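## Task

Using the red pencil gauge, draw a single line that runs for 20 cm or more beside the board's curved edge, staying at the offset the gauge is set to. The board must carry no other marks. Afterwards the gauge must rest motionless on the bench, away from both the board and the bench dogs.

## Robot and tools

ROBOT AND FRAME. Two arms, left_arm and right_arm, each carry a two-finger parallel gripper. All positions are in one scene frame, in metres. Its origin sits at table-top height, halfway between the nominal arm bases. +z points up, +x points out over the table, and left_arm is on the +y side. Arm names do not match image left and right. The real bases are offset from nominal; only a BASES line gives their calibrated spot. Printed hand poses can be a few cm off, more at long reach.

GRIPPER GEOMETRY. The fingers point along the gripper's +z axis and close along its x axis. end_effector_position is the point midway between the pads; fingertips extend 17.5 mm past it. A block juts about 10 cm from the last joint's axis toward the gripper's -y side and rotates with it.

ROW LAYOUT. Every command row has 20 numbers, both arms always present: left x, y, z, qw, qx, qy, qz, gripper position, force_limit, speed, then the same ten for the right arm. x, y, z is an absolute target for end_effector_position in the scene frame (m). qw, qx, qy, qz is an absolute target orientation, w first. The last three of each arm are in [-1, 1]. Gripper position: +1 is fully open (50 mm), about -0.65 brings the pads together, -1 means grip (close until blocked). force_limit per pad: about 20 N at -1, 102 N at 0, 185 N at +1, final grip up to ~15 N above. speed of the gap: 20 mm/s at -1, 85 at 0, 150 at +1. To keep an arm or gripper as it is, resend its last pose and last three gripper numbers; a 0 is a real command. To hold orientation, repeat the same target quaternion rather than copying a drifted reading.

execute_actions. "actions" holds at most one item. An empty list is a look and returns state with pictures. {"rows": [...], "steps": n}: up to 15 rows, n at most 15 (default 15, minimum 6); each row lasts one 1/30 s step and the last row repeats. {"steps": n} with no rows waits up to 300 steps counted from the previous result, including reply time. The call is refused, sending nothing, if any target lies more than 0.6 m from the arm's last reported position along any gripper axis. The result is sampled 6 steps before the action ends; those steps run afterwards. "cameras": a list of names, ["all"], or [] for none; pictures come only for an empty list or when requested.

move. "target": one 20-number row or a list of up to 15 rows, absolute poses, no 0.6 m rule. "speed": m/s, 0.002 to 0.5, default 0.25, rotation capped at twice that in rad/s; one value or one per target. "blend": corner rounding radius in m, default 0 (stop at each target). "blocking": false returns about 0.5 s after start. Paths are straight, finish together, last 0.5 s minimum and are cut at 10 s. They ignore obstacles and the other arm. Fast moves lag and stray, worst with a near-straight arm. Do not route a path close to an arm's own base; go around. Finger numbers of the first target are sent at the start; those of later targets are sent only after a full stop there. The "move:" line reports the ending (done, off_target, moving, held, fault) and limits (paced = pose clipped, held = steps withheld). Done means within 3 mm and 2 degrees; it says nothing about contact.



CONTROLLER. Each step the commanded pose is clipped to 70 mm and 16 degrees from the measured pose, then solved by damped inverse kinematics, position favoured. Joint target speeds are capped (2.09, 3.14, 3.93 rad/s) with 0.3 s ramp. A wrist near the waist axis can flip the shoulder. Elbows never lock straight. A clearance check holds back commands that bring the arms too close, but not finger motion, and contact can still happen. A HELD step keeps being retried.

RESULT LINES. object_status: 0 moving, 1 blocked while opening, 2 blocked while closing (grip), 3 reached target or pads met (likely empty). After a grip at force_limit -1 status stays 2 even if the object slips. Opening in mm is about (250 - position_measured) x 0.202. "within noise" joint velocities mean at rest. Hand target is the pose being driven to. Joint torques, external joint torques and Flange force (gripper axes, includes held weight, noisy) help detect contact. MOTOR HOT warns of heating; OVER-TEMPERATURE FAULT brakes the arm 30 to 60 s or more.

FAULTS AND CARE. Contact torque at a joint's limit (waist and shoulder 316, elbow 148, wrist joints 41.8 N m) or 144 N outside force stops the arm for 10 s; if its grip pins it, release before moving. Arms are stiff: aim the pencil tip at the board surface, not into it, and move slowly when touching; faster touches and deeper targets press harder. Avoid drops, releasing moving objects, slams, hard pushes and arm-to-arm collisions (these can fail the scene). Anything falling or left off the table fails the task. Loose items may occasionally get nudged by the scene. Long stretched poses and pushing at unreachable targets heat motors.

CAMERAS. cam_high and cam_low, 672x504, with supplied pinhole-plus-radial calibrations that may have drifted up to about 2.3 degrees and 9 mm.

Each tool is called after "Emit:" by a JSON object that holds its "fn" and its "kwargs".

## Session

Emit:
{"fn": "execute_actions", "kwargs": {"actions": [], "cameras": ["all"]}}

Emit:
{"fn": "zoom_image", "kwargs": {"camera": "cam_high", "region": [100, 150, 500, 504]}}

Scene clock: 0.00 s of 4800.00 s.
left_arm: end_effector_position=(+0.9637, +0.0489, +0.1349) position_measured=3 object_status=3 end_effector_quat_wxyz=(+0.095, +0.818, +0.566, +0.045) | right_arm: end_effector_position=(+0.6677, -0.5079, +0.2682) position_measured=3 object_status=3 end_effector_quat_wxyz=(+0.041, +0.969, +0.124, -0.210)
Joint positions: left_arm=[-0.381 0.886 0.911 -0.033 1.137 -0.003] | right_arm=[0.179 0.572 1.254 -0.07 1.74 1.474]
Joint velocities: within noise
Joint torques (N m): no reading
External joint torques (N m): no reading
Flange force (N): no reading
Hand target: left_arm +0.9637, +0.0489, +0.1349; +0.095, +0.818, +0.566, +0.045 | right_arm +0.6677, -0.5079, +0.2682; +0.041, +0.969, +0.124, -0.210

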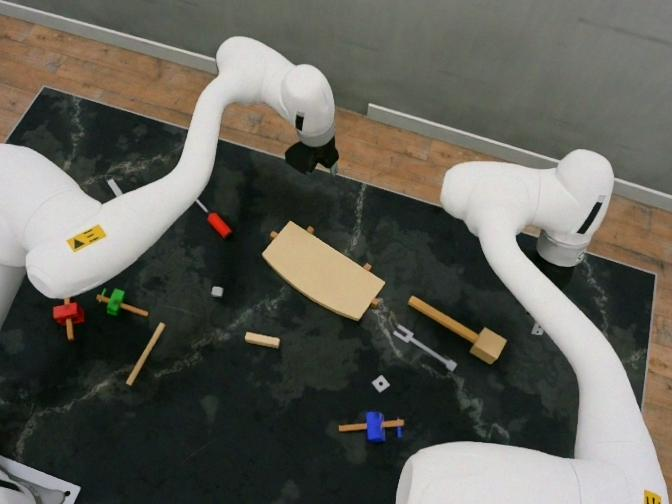

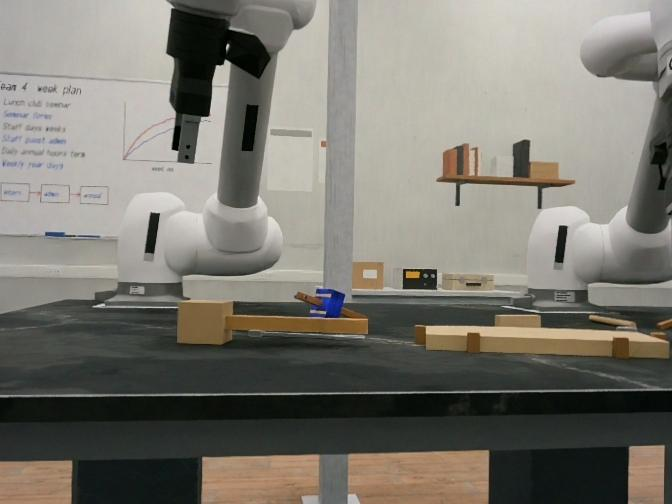

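Scaled by 1.260 from the camera's 672x504 image, which has a finer 960x720 frame.

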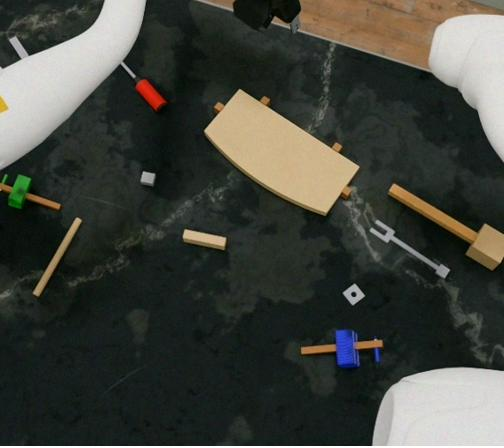

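Emit:
{"fn": "move", "kwargs": {"target": [[0.62,0.68,0.35,0,0.886,0.463,0,1,-1,0,0.62,-0.65,0.35,0.041,0.969,0.124,-0.210,1,-1,0]]}}

Emit:
{"fn": "zoom_image", "kwargs": {"camera": "cam_high", "region": [30, 250, 180, 400]}}

Emit:
{"fn": "zoom_image", "kwargs": {"camera": "cam_high", "region": [250, 210, 400, 330]}}

Emit:
{"fn": "zoom_image", "kwargs": {"camera": "cam_low", "region": [520, 270, 671, 370]}}

Emit:
{"fn": "zoom_image", "kwargs": {"camera": "cam_high", "region": [40, 280, 110, 350]}}

Scene clock: 3.87 s of 4800.00 s.
left_arm: end_effector_position=(+0.6200, +0.6799, +0.3500) position_measured=3 object_status=3 end_effector_quat_wxyz=(+0.000, +0.886, +0.463, +0.000) | right_arm: end_effector_position=(+0.6200, -0.6500, +0.3500) position_measured=3 object_status=3 end_effector_quat_wxyz=(+0.041, +0.969, +0.124, -0.210)
Joint positions: left_arm=[0.311 0.284 1.48 0 1.378 0.924] | right_arm=[0.015 0.438 1.313 -0.139 1.799 1.303]
Joint velocities: within noise
Joint torques (N m): left_arm=[-3.9 -73.94 -43.08 4.38 0.11 -0.17] | right_arm=[0.45 -84.6 -39.05 3.73 1.11 -0.39]
External joint torques (N m): left_arm=[3.77 3.43 1.25 -0.16 -0.08 0.17] | right_arm=[-0.51 -2.6 -2.91 0.2 0.11 0.36]
Flange force (N): left_arm=[5.6 -2.8 3.0] | right_arm=[0.5 0.8 -5.5]
Hand target: left_arm +0.6200, +0.6800, +0.3500; +0.000, +0.886, +0.463, +0.000 | right_arm +0.6200, -0.6500, +0.3500; +0.041, +0.969, +0.124, -0.210
Off the commanded pose: left_arm 0.000 m, 0 deg | right_arm 0.000 m, 0 deg.
Kept back: nothing.
move: done

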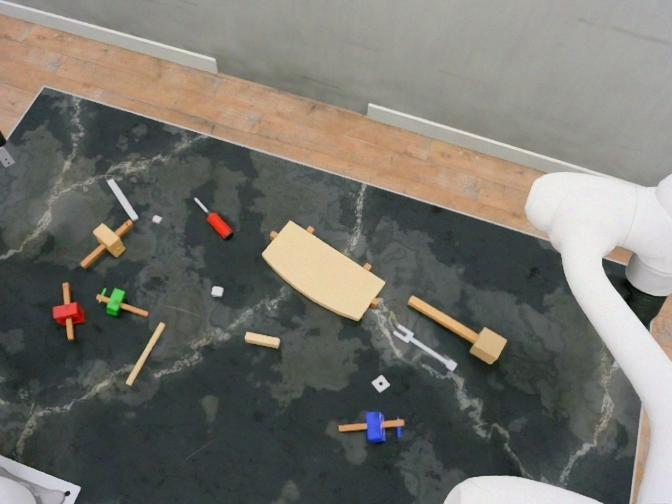

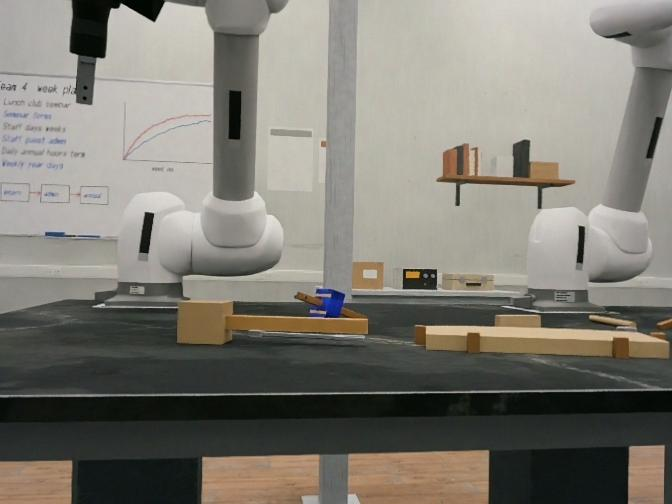

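Scaled by 3.360 from the camera's 672x504 image, which has a finer 960x720 frame.

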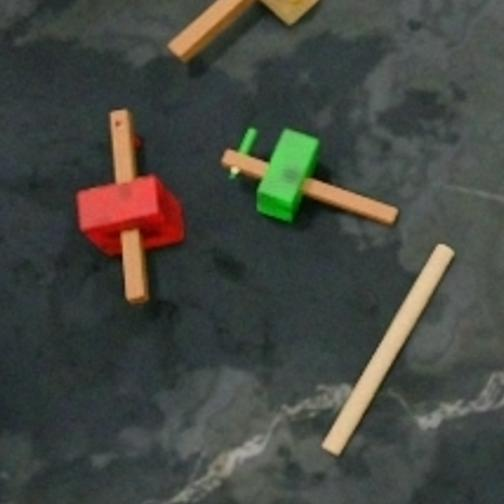

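Scaled by 3.360 from the camera's 672x504 image, which has a finer 960x720 frame.

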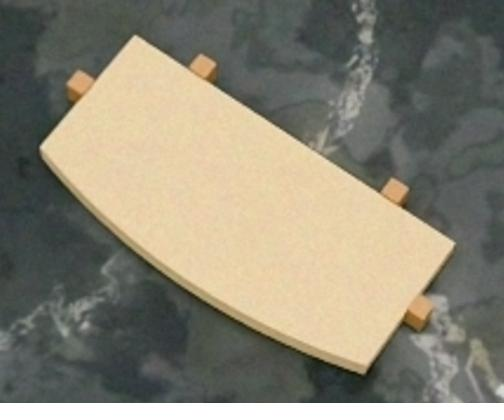

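Scaled by 3.338 from the camera's 672x504 image, which has a finer 960x720 frame.

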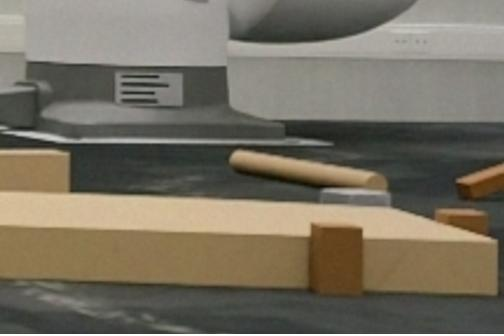

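Scaled by 7.200 from the camera's 672x504 image, which has a finer 960x720 frame.

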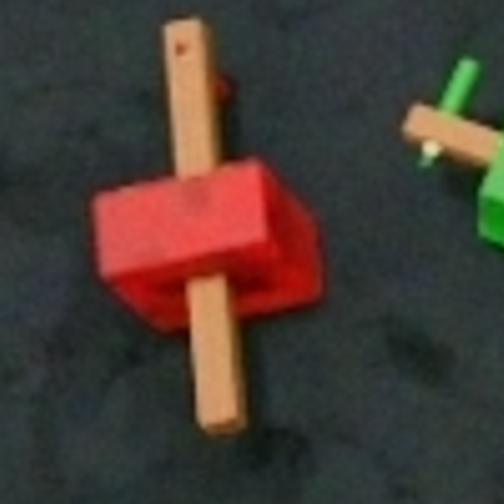

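Emit:
{"fn": "zoom_image", "kwargs": {"camera": "cam_low", "region": [280, 275, 360, 335]}}

Emit:
{"fn": "zoom_image", "kwargs": {"camera": "cam_high", "region": [330, 400, 410, 450]}}

Emit:
{"fn": "zoom_image", "kwargs": {"camera": "cam_high", "region": [48, 295, 92, 335]}}

Emit:
{"fn": "zoom_image", "kwargs": {"camera": "cam_high", "region": [90, 275, 155, 325]}}

Emit:
{"fn": "zoom_image", "kwargs": {"camera": "cam_high", "region": [75, 210, 145, 275]}}

Scaled by 6.300 from the camera's 672x504 image, which has a finer 960x720 frame.

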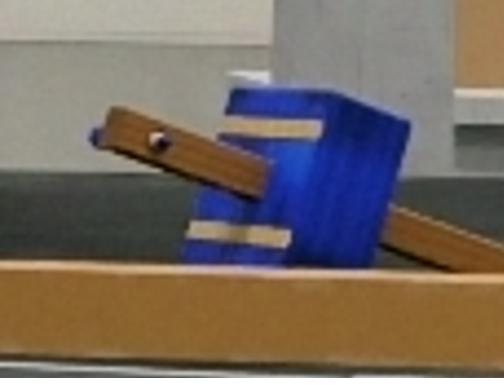

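Scaled by 6.300 from the camera's 672x504 image, which has a finer 960x720 frame.

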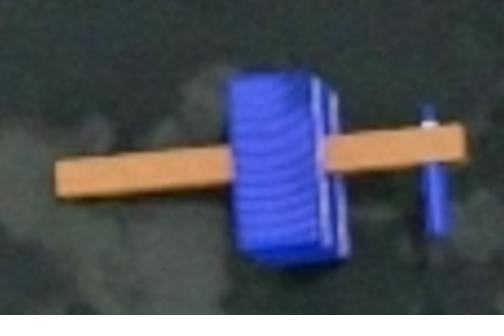

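Scaled by 11.455 from the camera's 672x504 image, which has a finer 960x720 frame.

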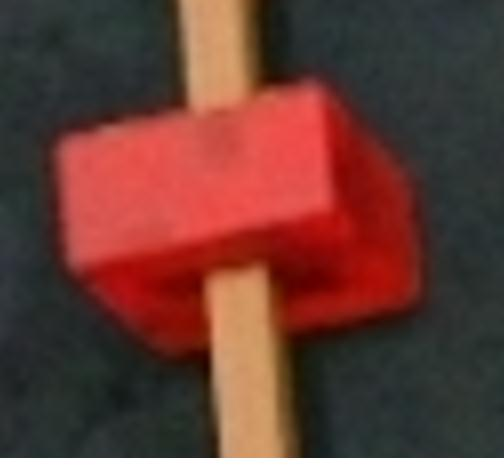

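Scaled by 7.754 from the camera's 672x504 image, which has a finer 960x720 frame.

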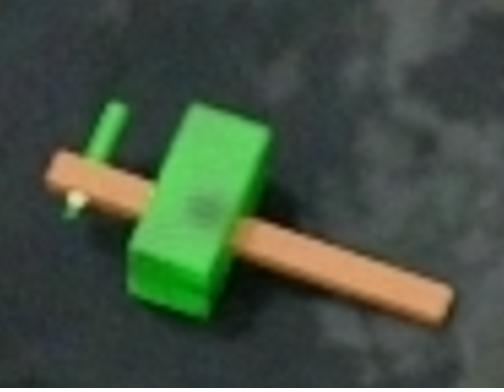

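Scaled by 7.200 from the camera's 672x504 image, which has a finer 960x720 frame.

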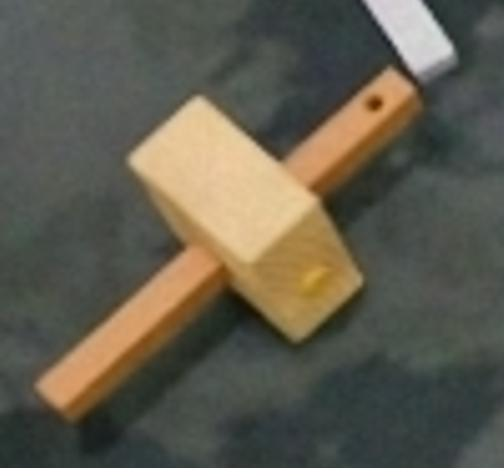

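Emit:
{"fn": "move", "kwargs": {"target": [[0.3907,0.5247,0.22,0,0.9537,0.3007,0,1,-1,0,0.62,-0.65,0.35,0.041,0.969,0.124,-0.210,1,-1,0],[0.3907,0.5247,0.12,0,0.9537,0.3007,0,1,-1,0,0.62,-0.65,0.35,0.041,0.969,0.124,-0.210,1,-1,0]]}}

Emit:
{"fn": "zoom_image", "kwargs": {"camera": "cam_high", "region": [20, 240, 120, 340]}}

Scene clock: 21.73 s of 4800.00 s.
left_arm: end_effector_position=(+0.3907, +0.5246, +0.1201) position_measured=3 object_status=3 end_effector_quat_wxyz=(+0.000, +0.954, +0.301, +0.000) | right_arm: end_effector_position=(+0.6200, -0.6500, +0.3500) position_measured=3 object_status=3 end_effector_quat_wxyz=(+0.041, +0.969, +0.124, -0.210)
Joint positions: left_arm=[0.144 0.048 2.225 0 0.868 1.11] | right_arm=[0.015 0.438 1.313 -0.139 1.799 1.303]
Joint velocities: within noise
Joint torques (N m): left_arm=[-1.41 -38.51 -34.2 3.35 -0.27 -0.22] | right_arm=[0.59 -84.42 -39.07 3.7 1.05 -0.38]
External joint torques (N m): left_arm=[1.59 0.44 1.59 -0.04 0.3 0.22] | right_arm=[-0.53 -2.99 -2.94 0.23 0.17 0.35]
Flange force (N): left_arm=[0.0 -4.3 1.4] | right_arm=[-0.1 0.7 -5.6]
Hand target: left_arm +0.3907, +0.5247, +0.1200; +0.000, +0.954, +0.301, +0.000 | right_arm +0.6200, -0.6500, +0.3500; +0.041, +0.969, +0.124, -0.210
Off the commanded pose: left_arm 0.000 m, 0 deg | right_arm 0.000 m, 0 deg.
Kept back: nothing.
move: done

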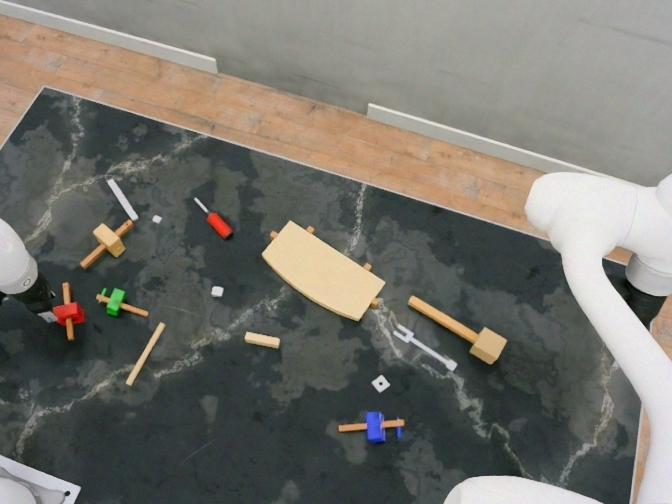

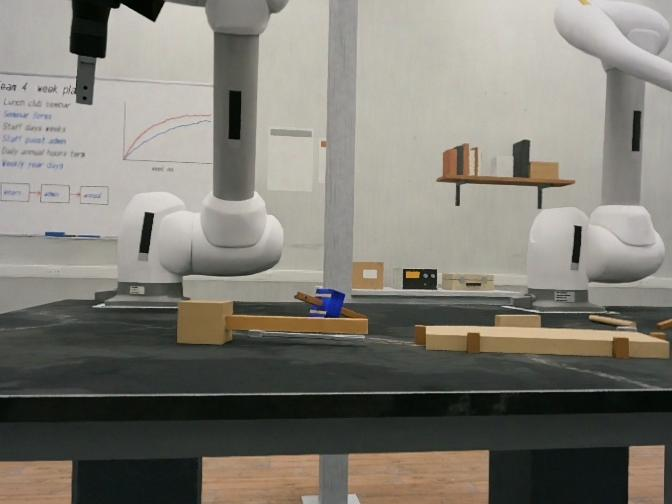

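Scaled by 5.040 from the camera's 672x504 image, which has a finer 960x720 frame.

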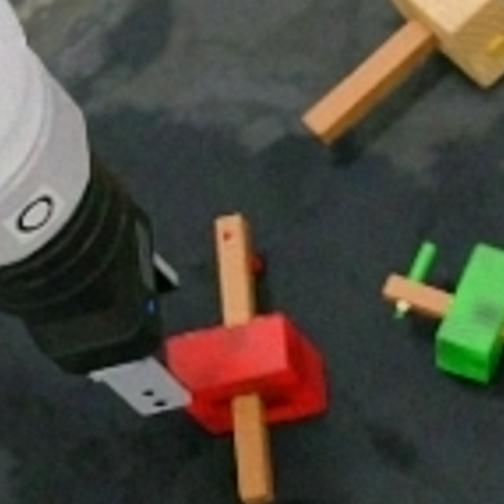

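Emit:
{"fn": "move", "kwargs": {"target": [[0.4122,0.4957,0.10,0,0.9537,0.3007,0,1,-1,0,0.62,-0.65,0.35,0.041,0.969,0.124,-0.210,1,-1,0]], "cameras": ["cam_high"]}}

Emit:
{"fn": "zoom_image", "kwargs": {"camera": "cam_high", "region": [40, 260, 110, 330]}}

Scene clock: 23.30 s of 4800.00 s.
left_arm: end_effector_position=(+0.4122, +0.4957, +0.1000) position_measured=3 object_status=3 end_effector_quat_wxyz=(+0.000, +0.954, +0.301, +0.000) | right_arm: end_effector_position=(+0.6200, -0.6500, +0.3500) position_measured=3 object_status=3 end_effector_quat_wxyz=(+0.041, +0.969, +0.124, -0.210)
Joint positions: left_arm=[0.077 0.099 2.217 0 0.826 1.043] | right_arm=[0.015 0.438 1.313 -0.139 1.799 1.303]
Joint velocities: within noise
Joint torques (N m): left_arm=[-1.68 -42.17 -32.15 3.6 0.17 -0.49] | right_arm=[0.45 -84.54 -38.97 3.71 1.06 -0.4]
External joint torques (N m): left_arm=[1.81 0.27 0.77 -0.42 -0.14 0.49] | right_arm=[-0.51 -2.45 -2.88 0.21 0.16 0.37]
Flange force (N): left_arm=[1.6 -4.6 1.3] | right_arm=[0.7 0.9 -5.6]
Hand target: left_arm +0.4122, +0.4957, +0.1000; +0.000, +0.954, +0.301, +0.000 | right_arm +0.6200, -0.6500, +0.3500; +0.041, +0.969, +0.124, -0.210
Off the commanded pose: left_arm 0.000 m, 0 deg | right_arm 0.000 m, 0 deg.
Kept back: nothing.
move: done
Images, in order (width x height): cam_high 672x504.

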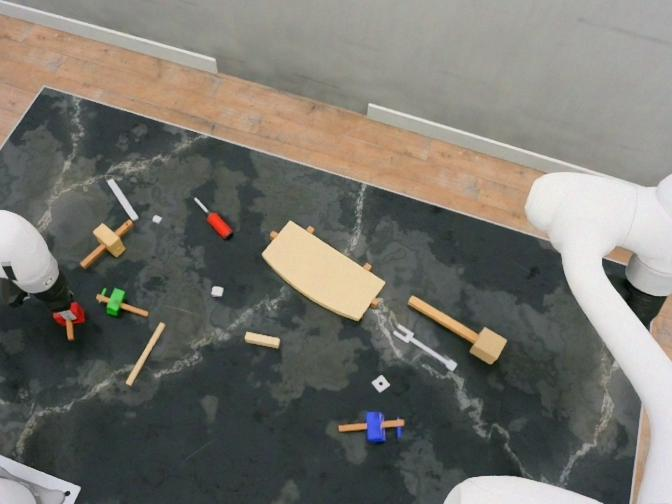

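Scaled by 7.200 from the camera's 672x504 image, which has a finer 960x720 frame.

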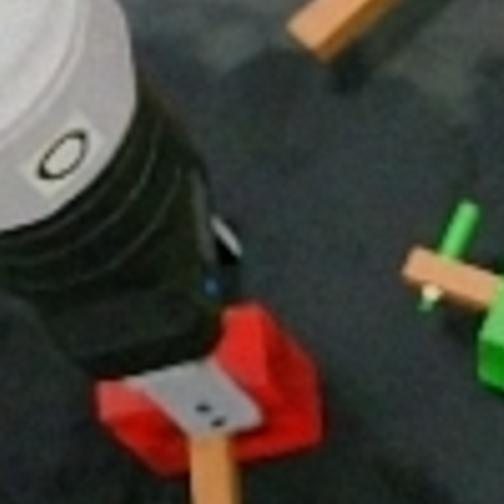

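Emit:
{"fn": "move", "kwargs": {"target": [[0.4161,0.4954,0.10,0,0.9537,0.3007,0,1,-1,0,0.62,-0.65,0.35,0.041,0.969,0.124,-0.210,1,-1,0],[0.4161,0.4954,0.0785,0,0.9537,0.3007,0,1,-1,0,0.62,-0.65,0.35,0.041,0.969,0.124,-0.210,1,-1,0]], "speed": [0.1,0.04], "cameras": ["cam_high"]}}

Emit:
{"fn": "zoom_image", "kwargs": {"camera": "cam_high", "region": [40, 270, 100, 330]}}

Scene clock: 25.53 s of 4800.00 s.
left_arm: end_effector_position=(+0.4161, +0.4954, +0.0786) position_measured=3 object_status=3 end_effector_quat_wxyz=(+0.000, +0.954, +0.301, +0.000) end_effector_velocity=(+0.001, +0.000, -0.001) end_effector_angular_velocity=(+0.000, -0.002, -0.001) | right_arm: end_effector_position=(+0.6200, -0.6500, +0.3500) position_measured=3 object_status=3 end_effector_quat_wxyz=(+0.041, +0.969, +0.124, -0.210)
Joint positions: left_arm=[0.075 0.135 2.228 0 0.779 1.042] | right_arm=[0.015 0.438 1.312 -0.139 1.799 1.303]
Joint velocities: left_arm=[0 0.002 0.001 0 -0.005 0] | right_arm=[within noise]
Joint torques (N m): left_arm=[-1.32 -46.23 -30.8 3.07 -0.19 -0.19] | right_arm=[0.26 -84.6 -39.09 3.74 1.05 -0.41]
External joint torques (N m): left_arm=[1.19 2.21 0.77 -0.03 0.22 0.19] | right_arm=[-0.21 -2.18 -2.68 0.17 0.17 0.38]
Flange force (N): left_arm=[3.2 -1.7 3.3] | right_arm=[0.9 0.5 -5.4]
Hand target: left_arm +0.4161, +0.4954, +0.0785; +0.000, +0.954, +0.301, +0.000 | right_arm +0.6200, -0.6500, +0.3500; +0.041, +0.969, +0.124, -0.210
Off the commanded pose: left_arm 0.000 m, 0 deg | right_arm 0.000 m, 0 deg.
Kept back: nothing.
move: done
Images, in order (width x height): cam_high 672x504.

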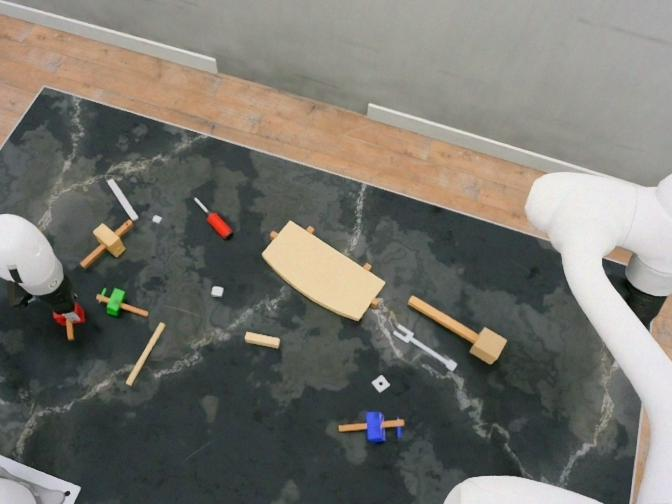

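Scaled by 8.400 from the camera's 672x504 image, which has a finer 960x720 frame.

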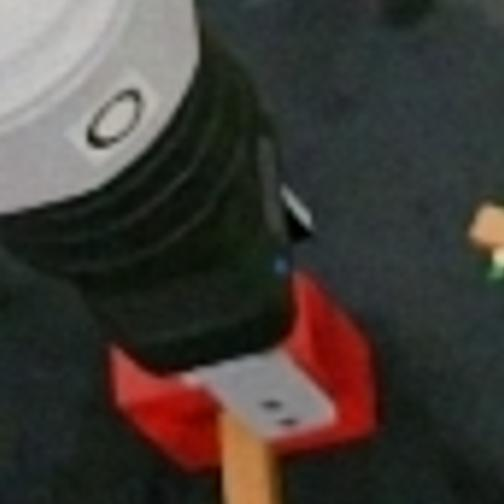

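Emit:
{"fn": "move", "kwargs": {"target": [[0.4161,0.4954,0.06,0,0.9537,0.3007,0,1,-1,0,0.62,-0.65,0.35,0.041,0.969,0.124,-0.210,1,-1,0],[0.4161,0.4954,0.037,0,0.9537,0.3007,0,1,-1,0,0.62,-0.65,0.35,0.041,0.969,0.124,-0.210,1,-1,0]], "speed": [0.03,0.04], "cameras": ["cam_high"]}}

Emit:
{"fn": "zoom_image", "kwargs": {"camera": "cam_high", "region": [40, 270, 100, 330]}}

Scene clock: 27.57 s of 4800.00 s.
left_arm: end_effector_position=(+0.4161, +0.4954, +0.0371) position_measured=3 object_status=3 end_effector_quat_wxyz=(+0.000, +0.954, +0.301, +0.000) | right_arm: end_effector_position=(+0.6200, -0.6500, +0.3500) position_measured=3 object_status=3 end_effector_quat_wxyz=(+0.041, +0.969, +0.124, -0.210)
Joint positions: left_arm=[0.075 0.198 2.258 0 0.685 1.042] | right_arm=[0.015 0.438 1.312 -0.139 1.799 1.303]
Joint velocities: within noise
Joint torques (N m): left_arm=[-1.98 -50.43 -28.21 2.84 0.37 -0.17] | right_arm=[0.47 -84.52 -39.04 3.71 1.03 -0.38]
External joint torques (N m): left_arm=[1.98 2.6 1 -0.09 -0.35 0.17] | right_arm=[-0.63 -2.98 -3.03 0.24 0.2 0.34]
Flange force (N): left_arm=[3.6 -3.2 5.6] | right_arm=[0.0 0.9 -5.8]
Hand target: left_arm +0.4161, +0.4954, +0.0370; +0.000, +0.954, +0.301, +0.000 | right_arm +0.6200, -0.6500, +0.3500; +0.041, +0.969, +0.124, -0.210
Off the commanded pose: left_arm 0.000 m, 0 deg | right_arm 0.000 m, 0 deg.
Kept back: nothing.
move: done
Images, in order (width x height): cam_high 672x504.

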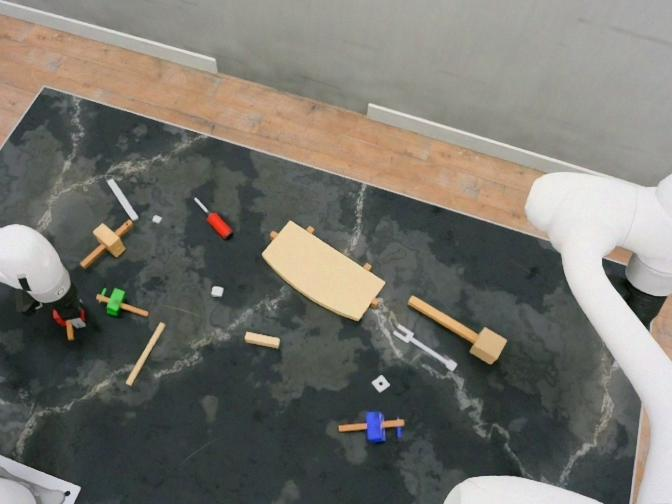

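Scaled by 8.400 from the camera's 672x504 image, which has a finer 960x720 frame.

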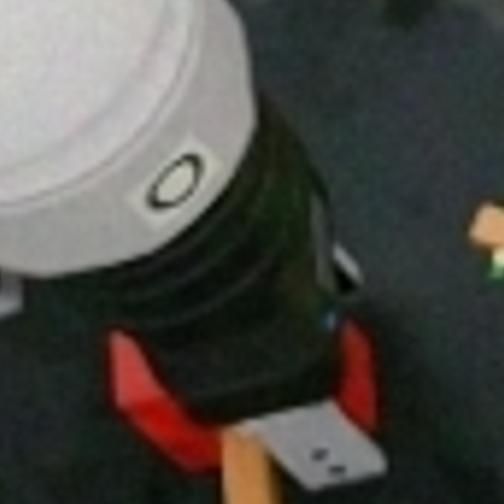

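Emit:
{"fn": "move", "kwargs": {"target": [[0.4161,0.4954,0.037,0,0.9537,0.3007,0,-1,-0.6,-1,0.62,-0.65,0.35,0.041,0.969,0.124,-0.210,1,-1,0],[0.4161,0.4954,0.20,0,0.9537,0.3007,0,-1,-0.6,-1,0.62,-0.65,0.35,0.041,0.969,0.124,-0.210,1,-1,0],[0.364,-0.051,0.20,0,0.9914,-0.1305,0,-1,-0.6,-1,0.62,-0.65,0.35,0.041,0.969,0.124,-0.210,1,-1,0],[0.364,-0.051,0.055,0,0.9914,-0.1305,0,-1,-0.6,-1,0.62,-0.65,0.35,0.041,0.969,0.124,-0.210,1,-1,0]], "speed": [0.05,0.12,0.25,0.12]}}

Emit:
{"fn": "zoom_image", "kwargs": {"camera": "cam_low", "region": [400, 230, 500, 330]}}

Emit:
{"fn": "zoom_image", "kwargs": {"camera": "cam_high", "region": [200, 300, 330, 430]}}

Scene clock: 34.70 s of 4800.00 s.
left_arm: end_effector_position=(+0.3640, -0.0510, +0.0551) position_measured=105 object_status=2 end_effector_quat_wxyz=(+0.000, +0.991, -0.131, +0.000) | right_arm: end_effector_position=(+0.6200, -0.6500, +0.3500) position_measured=3 object_status=3 end_effector_quat_wxyz=(+0.041, +0.969, +0.124, -0.210)
Joint positions: left_arm=[-0.906 0.372 1.957 0 0.812 0.932] | right_arm=[0.015 0.438 1.312 -0.139 1.799 1.303]
Joint velocities: within noise
Joint torques (N m): left_arm=[-1.63 -72.96 -32.09 3.12 0.34 -0.29] | right_arm=[0.48 -84.55 -39 3.7 1.07 -0.42]
External joint torques (N m): left_arm=[1.2 4.01 0.98 0.02 -0.31 0.29] | right_arm=[-0.28 -2.33 -2.79 0.22 0.16 0.38]
Flange force (N): left_arm=[3.8 -0.3 5.9] | right_arm=[0.8 0.6 -5.5]
Hand target: left_arm +0.3640, -0.0510, +0.0550; +0.000, +0.991, -0.131, +0.000 | right_arm +0.6200, -0.6500, +0.3500; +0.041, +0.969, +0.124, -0.210
Off the commanded pose: left_arm 0.000 m, 0 deg | right_arm 0.000 m, 0 deg.
Kept back: nothing.
move: done

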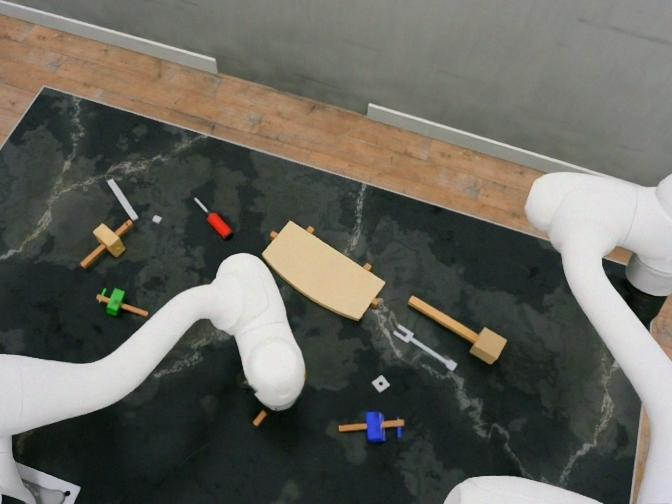

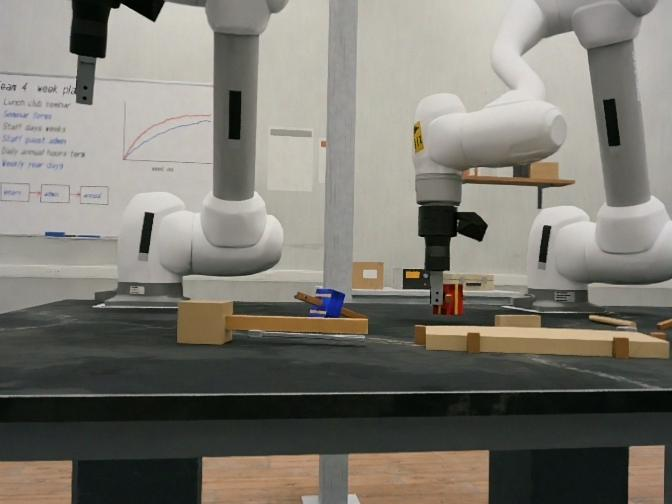

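Scaled by 5.040 from the camera's 672x504 image, which has a finer 960x720 frame.

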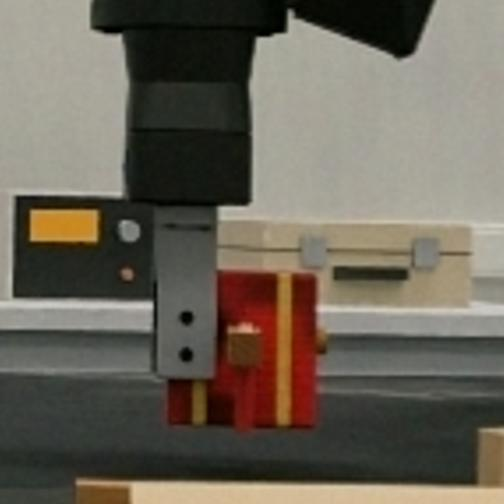

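Scaled by 3.877 from the camera's 672x504 image, which has a finer 960x720 frame.

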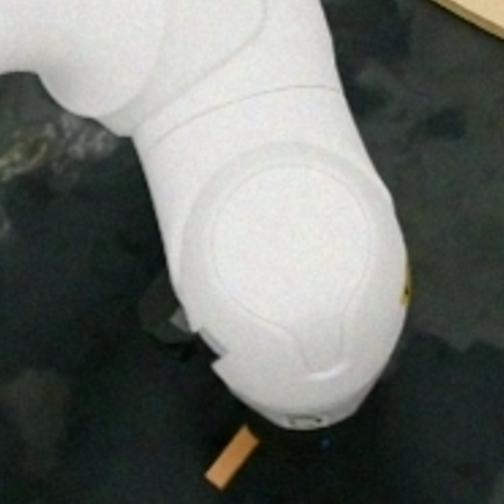

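Emit:
{"fn": "move", "kwargs": {"target": [[0.364,-0.051,0.0395,0,0.9914,-0.1305,0,-1,-0.6,-1,0.62,-0.65,0.35,0.041,0.969,0.124,-0.210,1,-1,0]], "speed": [0.04], "cameras": []}}

Scene clock: 35.73 s of 4800.00 s.
left_arm: end_effector_position=(+0.3640, -0.0510, +0.0396) position_measured=105 object_status=2 end_effector_quat_wxyz=(+0.000, +0.991, -0.131, +0.000) | right_arm: end_effector_position=(+0.6200, -0.6500, +0.3500) position_measured=3 object_status=3 end_effector_quat_wxyz=(+0.041, +0.969, +0.124, -0.210)
Joint positions: left_arm=[-0.906 0.391 1.966 0 0.785 0.932] | right_arm=[0.015 0.438 1.312 -0.139 1.799 1.303]
Joint velocities: within noise
Joint torques (N m): left_arm=[-1.69 -73.84 -31.14 3.15 0.29 -0.22] | right_arm=[0.73 -84.73 -39.05 3.71 1.09 -0.36]
External joint torques (N m): left_arm=[1.78 3.95 0.97 -0.1 -0.25 0.22] | right_arm=[-0.87 -2.15 -2.76 0.21 0.13 0.33]
Flange force (N): left_arm=[4.2 -1.0 5.9] | right_arm=[0.8 1.4 -5.4]
Hand target: left_arm +0.3640, -0.0510, +0.0395; +0.000, +0.991, -0.131, +0.000 | right_arm +0.6200, -0.6500, +0.3500; +0.041, +0.969, +0.124, -0.210
Off the commanded pose: left_arm 0.000 m, 0 deg | right_arm 0.000 m, 0 deg.
Kept back: nothing.
move: done
No camera images: "cameras" was empty.

Emit:
{"fn": "move", "kwargs": {"target": [[0.364,-0.051,0.0382,0,0.9914,-0.1305,0,-1,-0.6,-1,0.62,-0.65,0.35,0.041,0.969,0.124,-0.210,1,-1,0]], "speed": [0.04], "cameras": []}}

Scene clock: 36.67 s of 4800.00 s.
left_arm: end_effector_position=(+0.3640, -0.0510, +0.0382) position_measured=105 object_status=2 end_effector_quat_wxyz=(+0.000, +0.991, -0.131, +0.000) | right_arm: end_effector_position=(+0.6200, -0.6500, +0.3500) position_measured=3 object_status=3 end_effector_quat_wxyz=(+0.041, +0.969, +0.124, -0.210)
Joint positions: left_arm=[-0.906 0.393 1.967 0 0.782 0.932] | right_arm=[0.015 0.438 1.312 -0.139 1.799 1.303]
Joint velocities: within noise
Joint torques (N m): left_arm=[-1.8 -73.64 -31.14 3.06 0.12 -0.18] | right_arm=[0.36 -84.75 -38.94 3.66 1.06 -0.39]
External joint torques (N m): left_arm=[1.89 4.08 1.12 -0.02 -0.08 0.18] | right_arm=[-0.28 -2.75 -3.11 0.28 0.17 0.36]
Flange force (N): left_arm=[4.3 -1.1 5.8] | right_arm=[0.6 0.6 -6.1]
Hand target: left_arm +0.3640, -0.0510, +0.0382; +0.000, +0.991, -0.131, +0.000 | right_arm +0.6200, -0.6500, +0.3500; +0.041, +0.969, +0.124, -0.210
Off the commanded pose: left_arm 0.000 m, 0 deg | right_arm 0.000 m, 0 deg.
Kept back: nothing.
move: done
No camera images: "cameras" was empty.

Emit:
{"fn": "move", "kwargs": {"target": [[0.364,-0.051,0.037,0,0.9914,-0.1305,0,-1,-0.6,-1,0.62,-0.65,0.35,0.041,0.969,0.124,-0.210,1,-1,0]], "speed": [0.04], "cameras": ["cam_low"]}}

Emit:
{"fn": "zoom_image", "kwargs": {"camera": "cam_low", "region": [420, 260, 490, 330]}}

Scene clock: 37.60 s of 4800.00 s.
left_arm: end_effector_position=(+0.3640, -0.0511, +0.0371) position_measured=105 object_status=2 end_effector_quat_wxyz=(+0.000, +0.991, -0.131, +0.000) | right_arm: end_effector_position=(+0.6200, -0.6500, +0.3500) position_measured=3 object_status=3 end_effector_quat_wxyz=(+0.041, +0.969, +0.124, -0.210)
Joint positions: left_arm=[-0.906 0.394 1.967 0 0.78 0.932] | right_arm=[0.015 0.438 1.312 -0.139 1.799 1.303]
Joint velocities: within noise
Joint torques (N m): left_arm=[1.28 -46.67 -21.57 3.97 -3.15 -0.16] | right_arm=[0.58 -84.51 -39.09 3.71 1.09 -0.35]
External joint torques (N m): left_arm=[-1.74 -23.08 -8.47 -0.95 3.18 0.16] | right_arm=[-0.82 -2.6 -2.86 0.22 0.14 0.32]
Flange force (N): left_arm=[-9.2 -3.1 -39.0] | right_arm=[0.3 1.2 -5.5]
Hand target: left_arm +0.3640, -0.0510, +0.0370; +0.000, +0.991, -0.131, +0.000 | right_arm +0.6200, -0.6500, +0.3500; +0.041, +0.969, +0.124, -0.210
Off the commanded pose: left_arm 0.000 m, 0 deg | right_arm 0.000 m, 0 deg.
Kept back: nothing.
move: done
Images, in order (width x height): cam_low 672x504.

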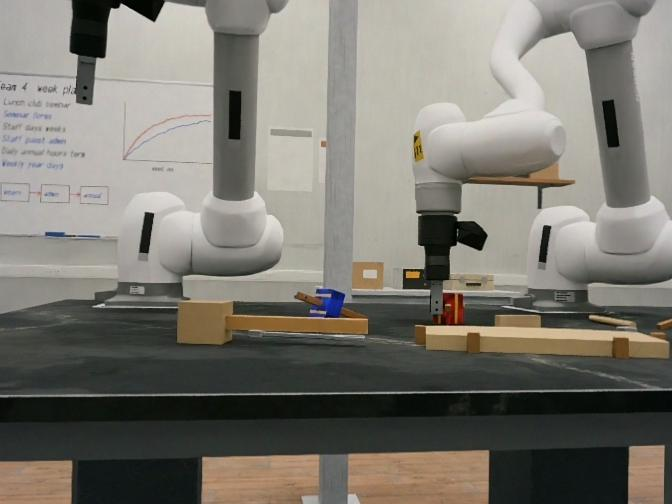

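Scaled by 7.200 from the camera's 672x504 image, which has a finer 960x720 frame.

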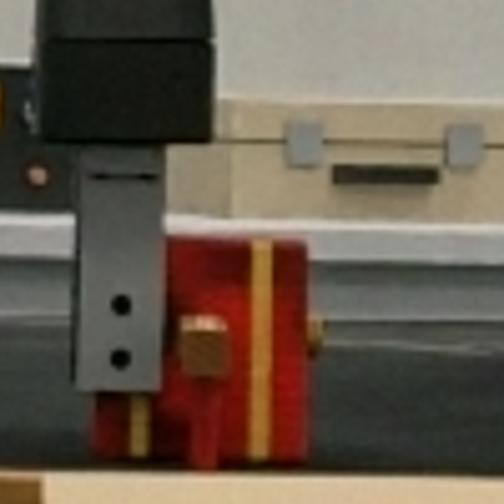

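Emit:
{"fn": "move", "kwargs": {"target": [[0.364,-0.051,0.0375,0,0.9914,-0.1305,0,-1,-0.6,-1,0.62,-0.65,0.35,0.041,0.969,0.124,-0.210,1,-1,0],[0.364,-0.051,0.0375,0,0.9914,-0.1305,0,1,-0.6,-1,0.62,-0.65,0.35,0.041,0.969,0.124,-0.210,1,-1,0],[0.364,-0.051,0.20,0,0.9914,-0.1305,0,1,-0.6,-1,0.62,-0.65,0.35,0.041,0.969,0.124,-0.210,1,-1,0],[0.40,0.62,0.35,0,0.9914,-0.1305,0,1,-0.6,-1,0.62,-0.65,0.35,0.041,0.969,0.124,-0.210,1,-1,0]], "speed": [0.03,0.03,0.12,0.35]}}

Emit:
{"fn": "zoom_image", "kwargs": {"camera": "cam_high", "region": [220, 330, 320, 430]}}

Emit:
{"fn": "zoom_image", "kwargs": {"camera": "cam_low", "region": [420, 260, 490, 330]}}

Emit:
{"fn": "zoom_image", "kwargs": {"camera": "cam_high", "region": [255, 215, 325, 285]}}

Emit:
{"fn": "zoom_image", "kwargs": {"camera": "cam_high", "region": [320, 265, 390, 335]}}

Emit:
{"fn": "zoom_image", "kwargs": {"camera": "cam_high", "region": [270, 250, 360, 330]}}

Scene clock: 44.67 s of 4800.00 s.
left_arm: end_effector_position=(+0.4000, +0.6199, +0.3500) position_measured=3 object_status=3 end_effector_quat_wxyz=(+0.000, +0.991, -0.131, +0.000) | right_arm: end_effector_position=(+0.6200, -0.6500, +0.3500) position_measured=3 object_status=3 end_effector_quat_wxyz=(+0.041, +0.969, +0.124, -0.210)
Joint positions: left_arm=[0.334 -0.078 1.884 0 1.336 2.173] | right_arm=[0.015 0.438 1.312 -0.139 1.799 1.303]
Joint velocities: within noise
Joint torques (N m): left_arm=[-1.75 -32.79 -42.74 4.24 0.15 -0.5] | right_arm=[0.42 -84.5 -39.07 3.67 1.02 -0.41]
External joint torques (N m): left_arm=[1.68 -0.36 1.3 -0.05 -0.2 0.5] | right_arm=[-0.73 -2.69 -2.86 0.25 0.21 0.37]
Flange force (N): left_arm=[-4.5 -2.1 2.1] | right_arm=[0.2 1.0 -5.6]
Hand target: left_arm +0.4000, +0.6200, +0.3500; +0.000, +0.991, -0.131, +0.000 | right_arm +0.6200, -0.6500, +0.3500; +0.041, +0.969, +0.124, -0.210
Off the commanded pose: left_arm 0.000 m, 0 deg | right_arm 0.000 m, 0 deg.
Kept back: nothing.
move: done

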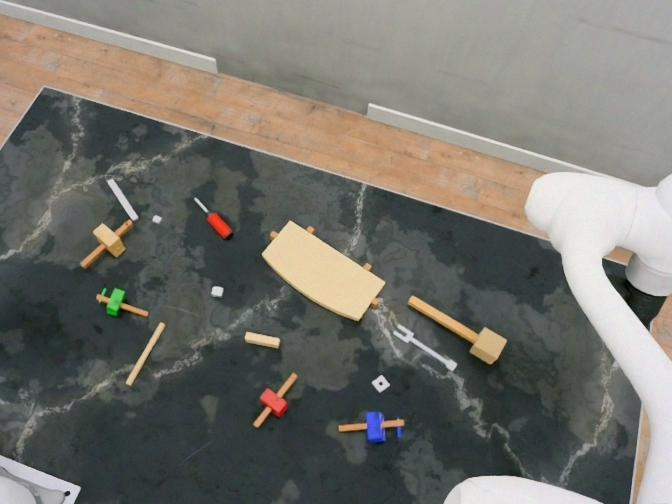

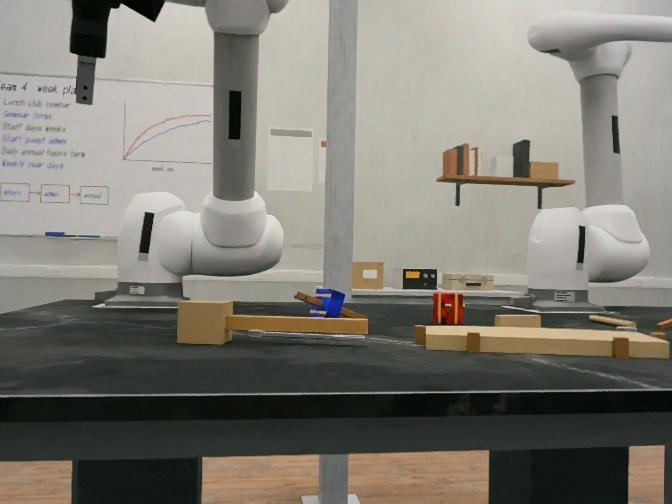

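Scaled by 5.040 from the camera's 672x504 image, which has a finer 960x720 frame.

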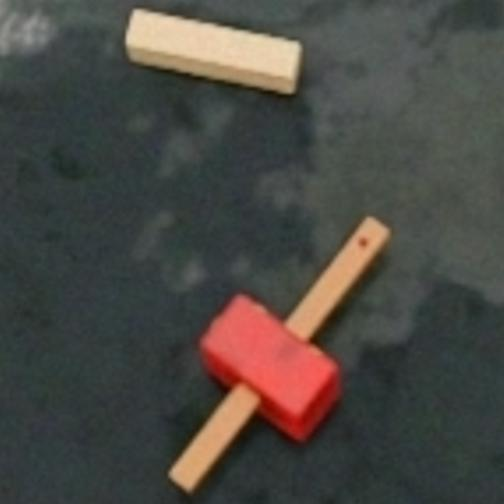

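Scaled by 7.200 from the camera's 672x504 image, which has a finer 960x720 frame.

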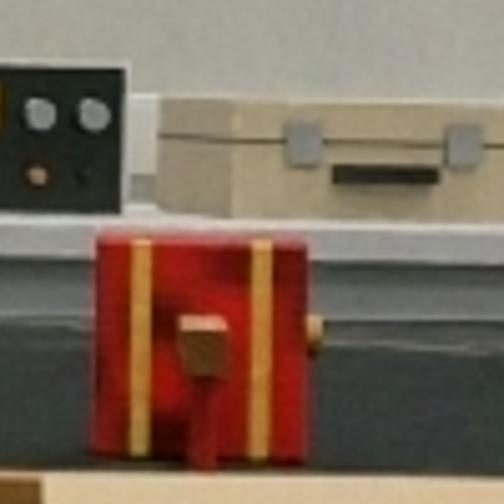

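Scaled by 7.200 from the camera's 672x504 image, which has a finer 960x720 frame.

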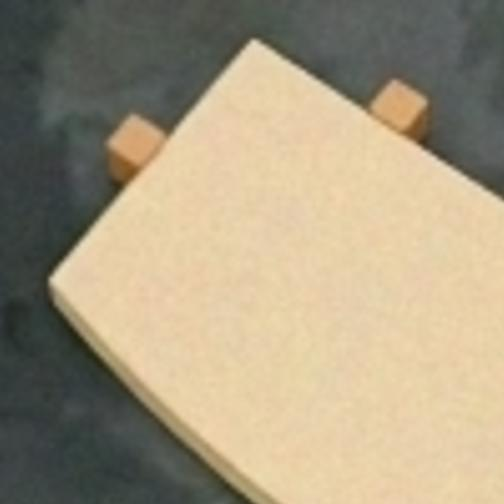

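Scaled by 7.200 from the camera's 672x504 image, which has a finer 960x720 frame.

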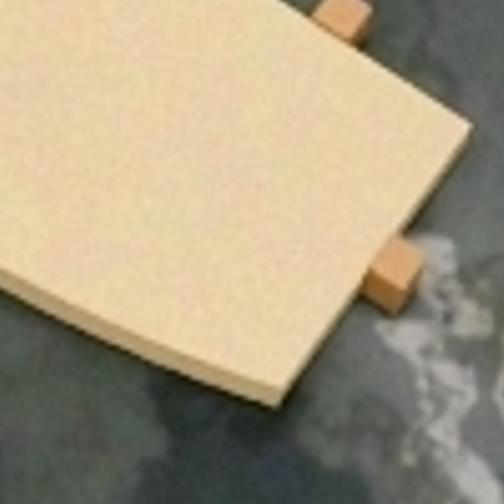

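Scaled by 5.600 from the camera's 672x504 image, which has a finer 960x720 frame.

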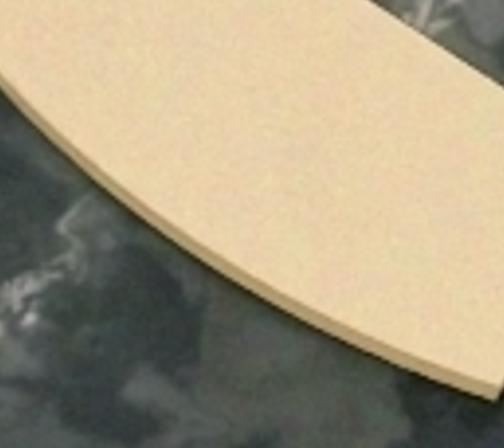

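Emit:
{"fn": "move", "kwargs": {"target": [[0.40,0.62,0.35,0,0.9914,-0.1305,0,1,-0.6,-1,0.40,-0.20,0.35,-0.0605,0.1162,0.8794,-0.4577,1,-0.7,-0.6],[0.40,0.62,0.35,0,0.9914,-0.1305,0,1,-0.6,-1,0.3986,0.0901,0.22,-0.0605,0.1162,0.8794,-0.4577,1,-0.7,-0.6],[0.40,0.62,0.35,0,0.9914,-0.1305,0,1,-0.6,-1,0.3838,0.035,0.0529,-0.0605,0.1162,0.8794,-0.4577,1,-0.7,-0.6]], "speed": [0.3,0.25,0.15]}}

Emit:
{"fn": "zoom_image", "kwargs": {"camera": "cam_high", "region": [220, 340, 310, 430]}}

Emit:
{"fn": "zoom_image", "kwargs": {"camera": "cam_low", "region": [420, 250, 500, 330]}}

Scene clock: 53.93 s of 4800.00 s.
left_arm: end_effector_position=(+0.4000, +0.6200, +0.3500) position_measured=3 object_status=3 end_effector_quat_wxyz=(+0.000, +0.991, -0.131, +0.000) | right_arm: end_effector_position=(+0.3838, +0.0350, +0.0530) position_measured=3 object_status=3 end_effector_quat_wxyz=(-0.060, +0.116, +0.879, -0.458)
Joint positions: left_arm=[0.334 -0.078 1.884 0 1.336 2.173] | right_arm=[1.037 1.053 0.962 -0.272 2.05 -0.301]
Joint velocities: within noise
Joint torques (N m): left_arm=[-1.43 -34.32 -42.66 4.27 0.03 -0.18] | right_arm=[0.67 -127.12 -34.1 2.94 2.04 -0.38]
External joint torques (N m): left_arm=[1.72 0.24 1 -0.05 -0.07 0.18] | right_arm=[-0.78 -2.62 -2.78 0.2 0.4 0.38]
Flange force (N): left_arm=[-3.0 -2.5 1.7] | right_arm=[-1.7 0.7 -6.5]
Hand target: left_arm +0.4000, +0.6200, +0.3500; +0.000, +0.991, -0.131, +0.000 | right_arm +0.3838, +0.0350, +0.0529; -0.061, +0.116, +0.879, -0.458
Off the commanded pose: left_arm 0.000 m, 0 deg | right_arm 0.000 m, 0 deg.
Kept back: nothing.
move: done

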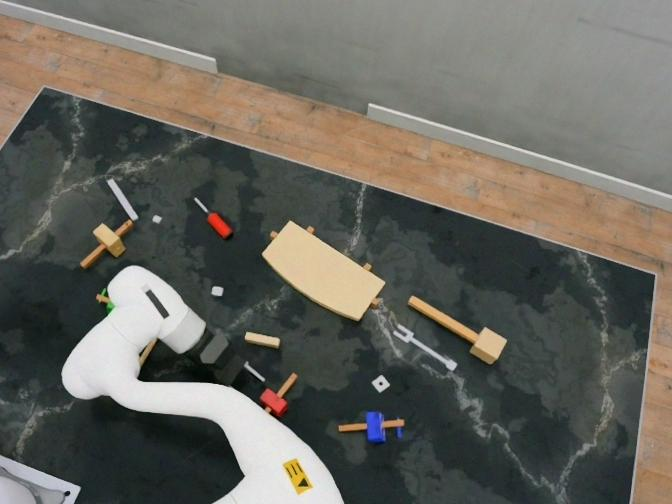

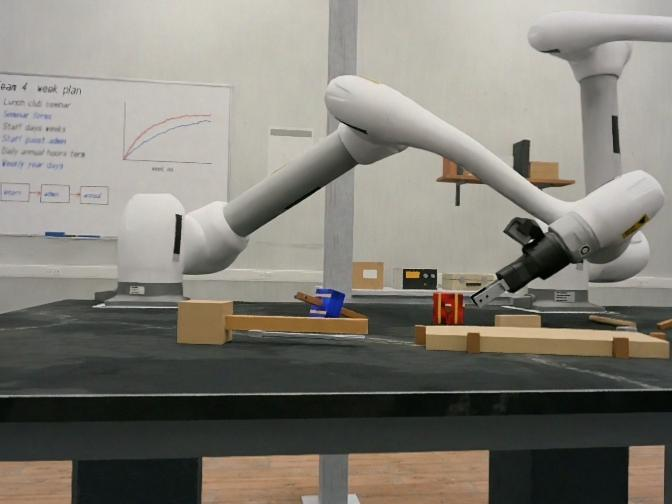

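Scaled by 5.600 from the camera's 672x504 image, which has a finer 960x720 frame.

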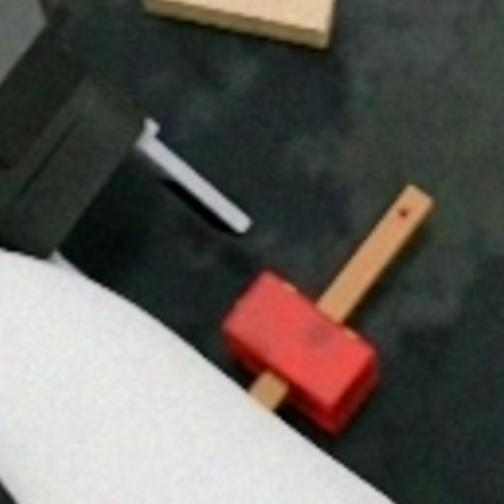

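Scaled by 6.300 from the camera's 672x504 image, which has a finer 960x720 frame.

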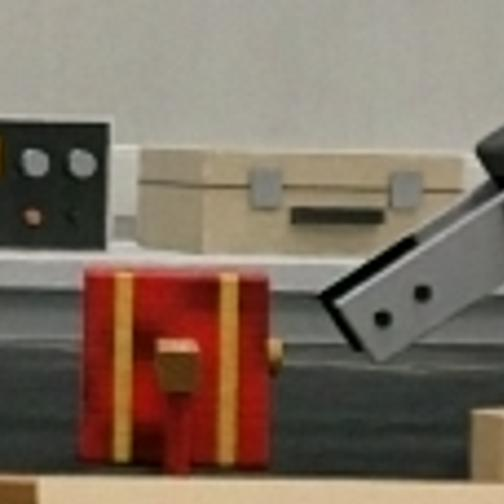

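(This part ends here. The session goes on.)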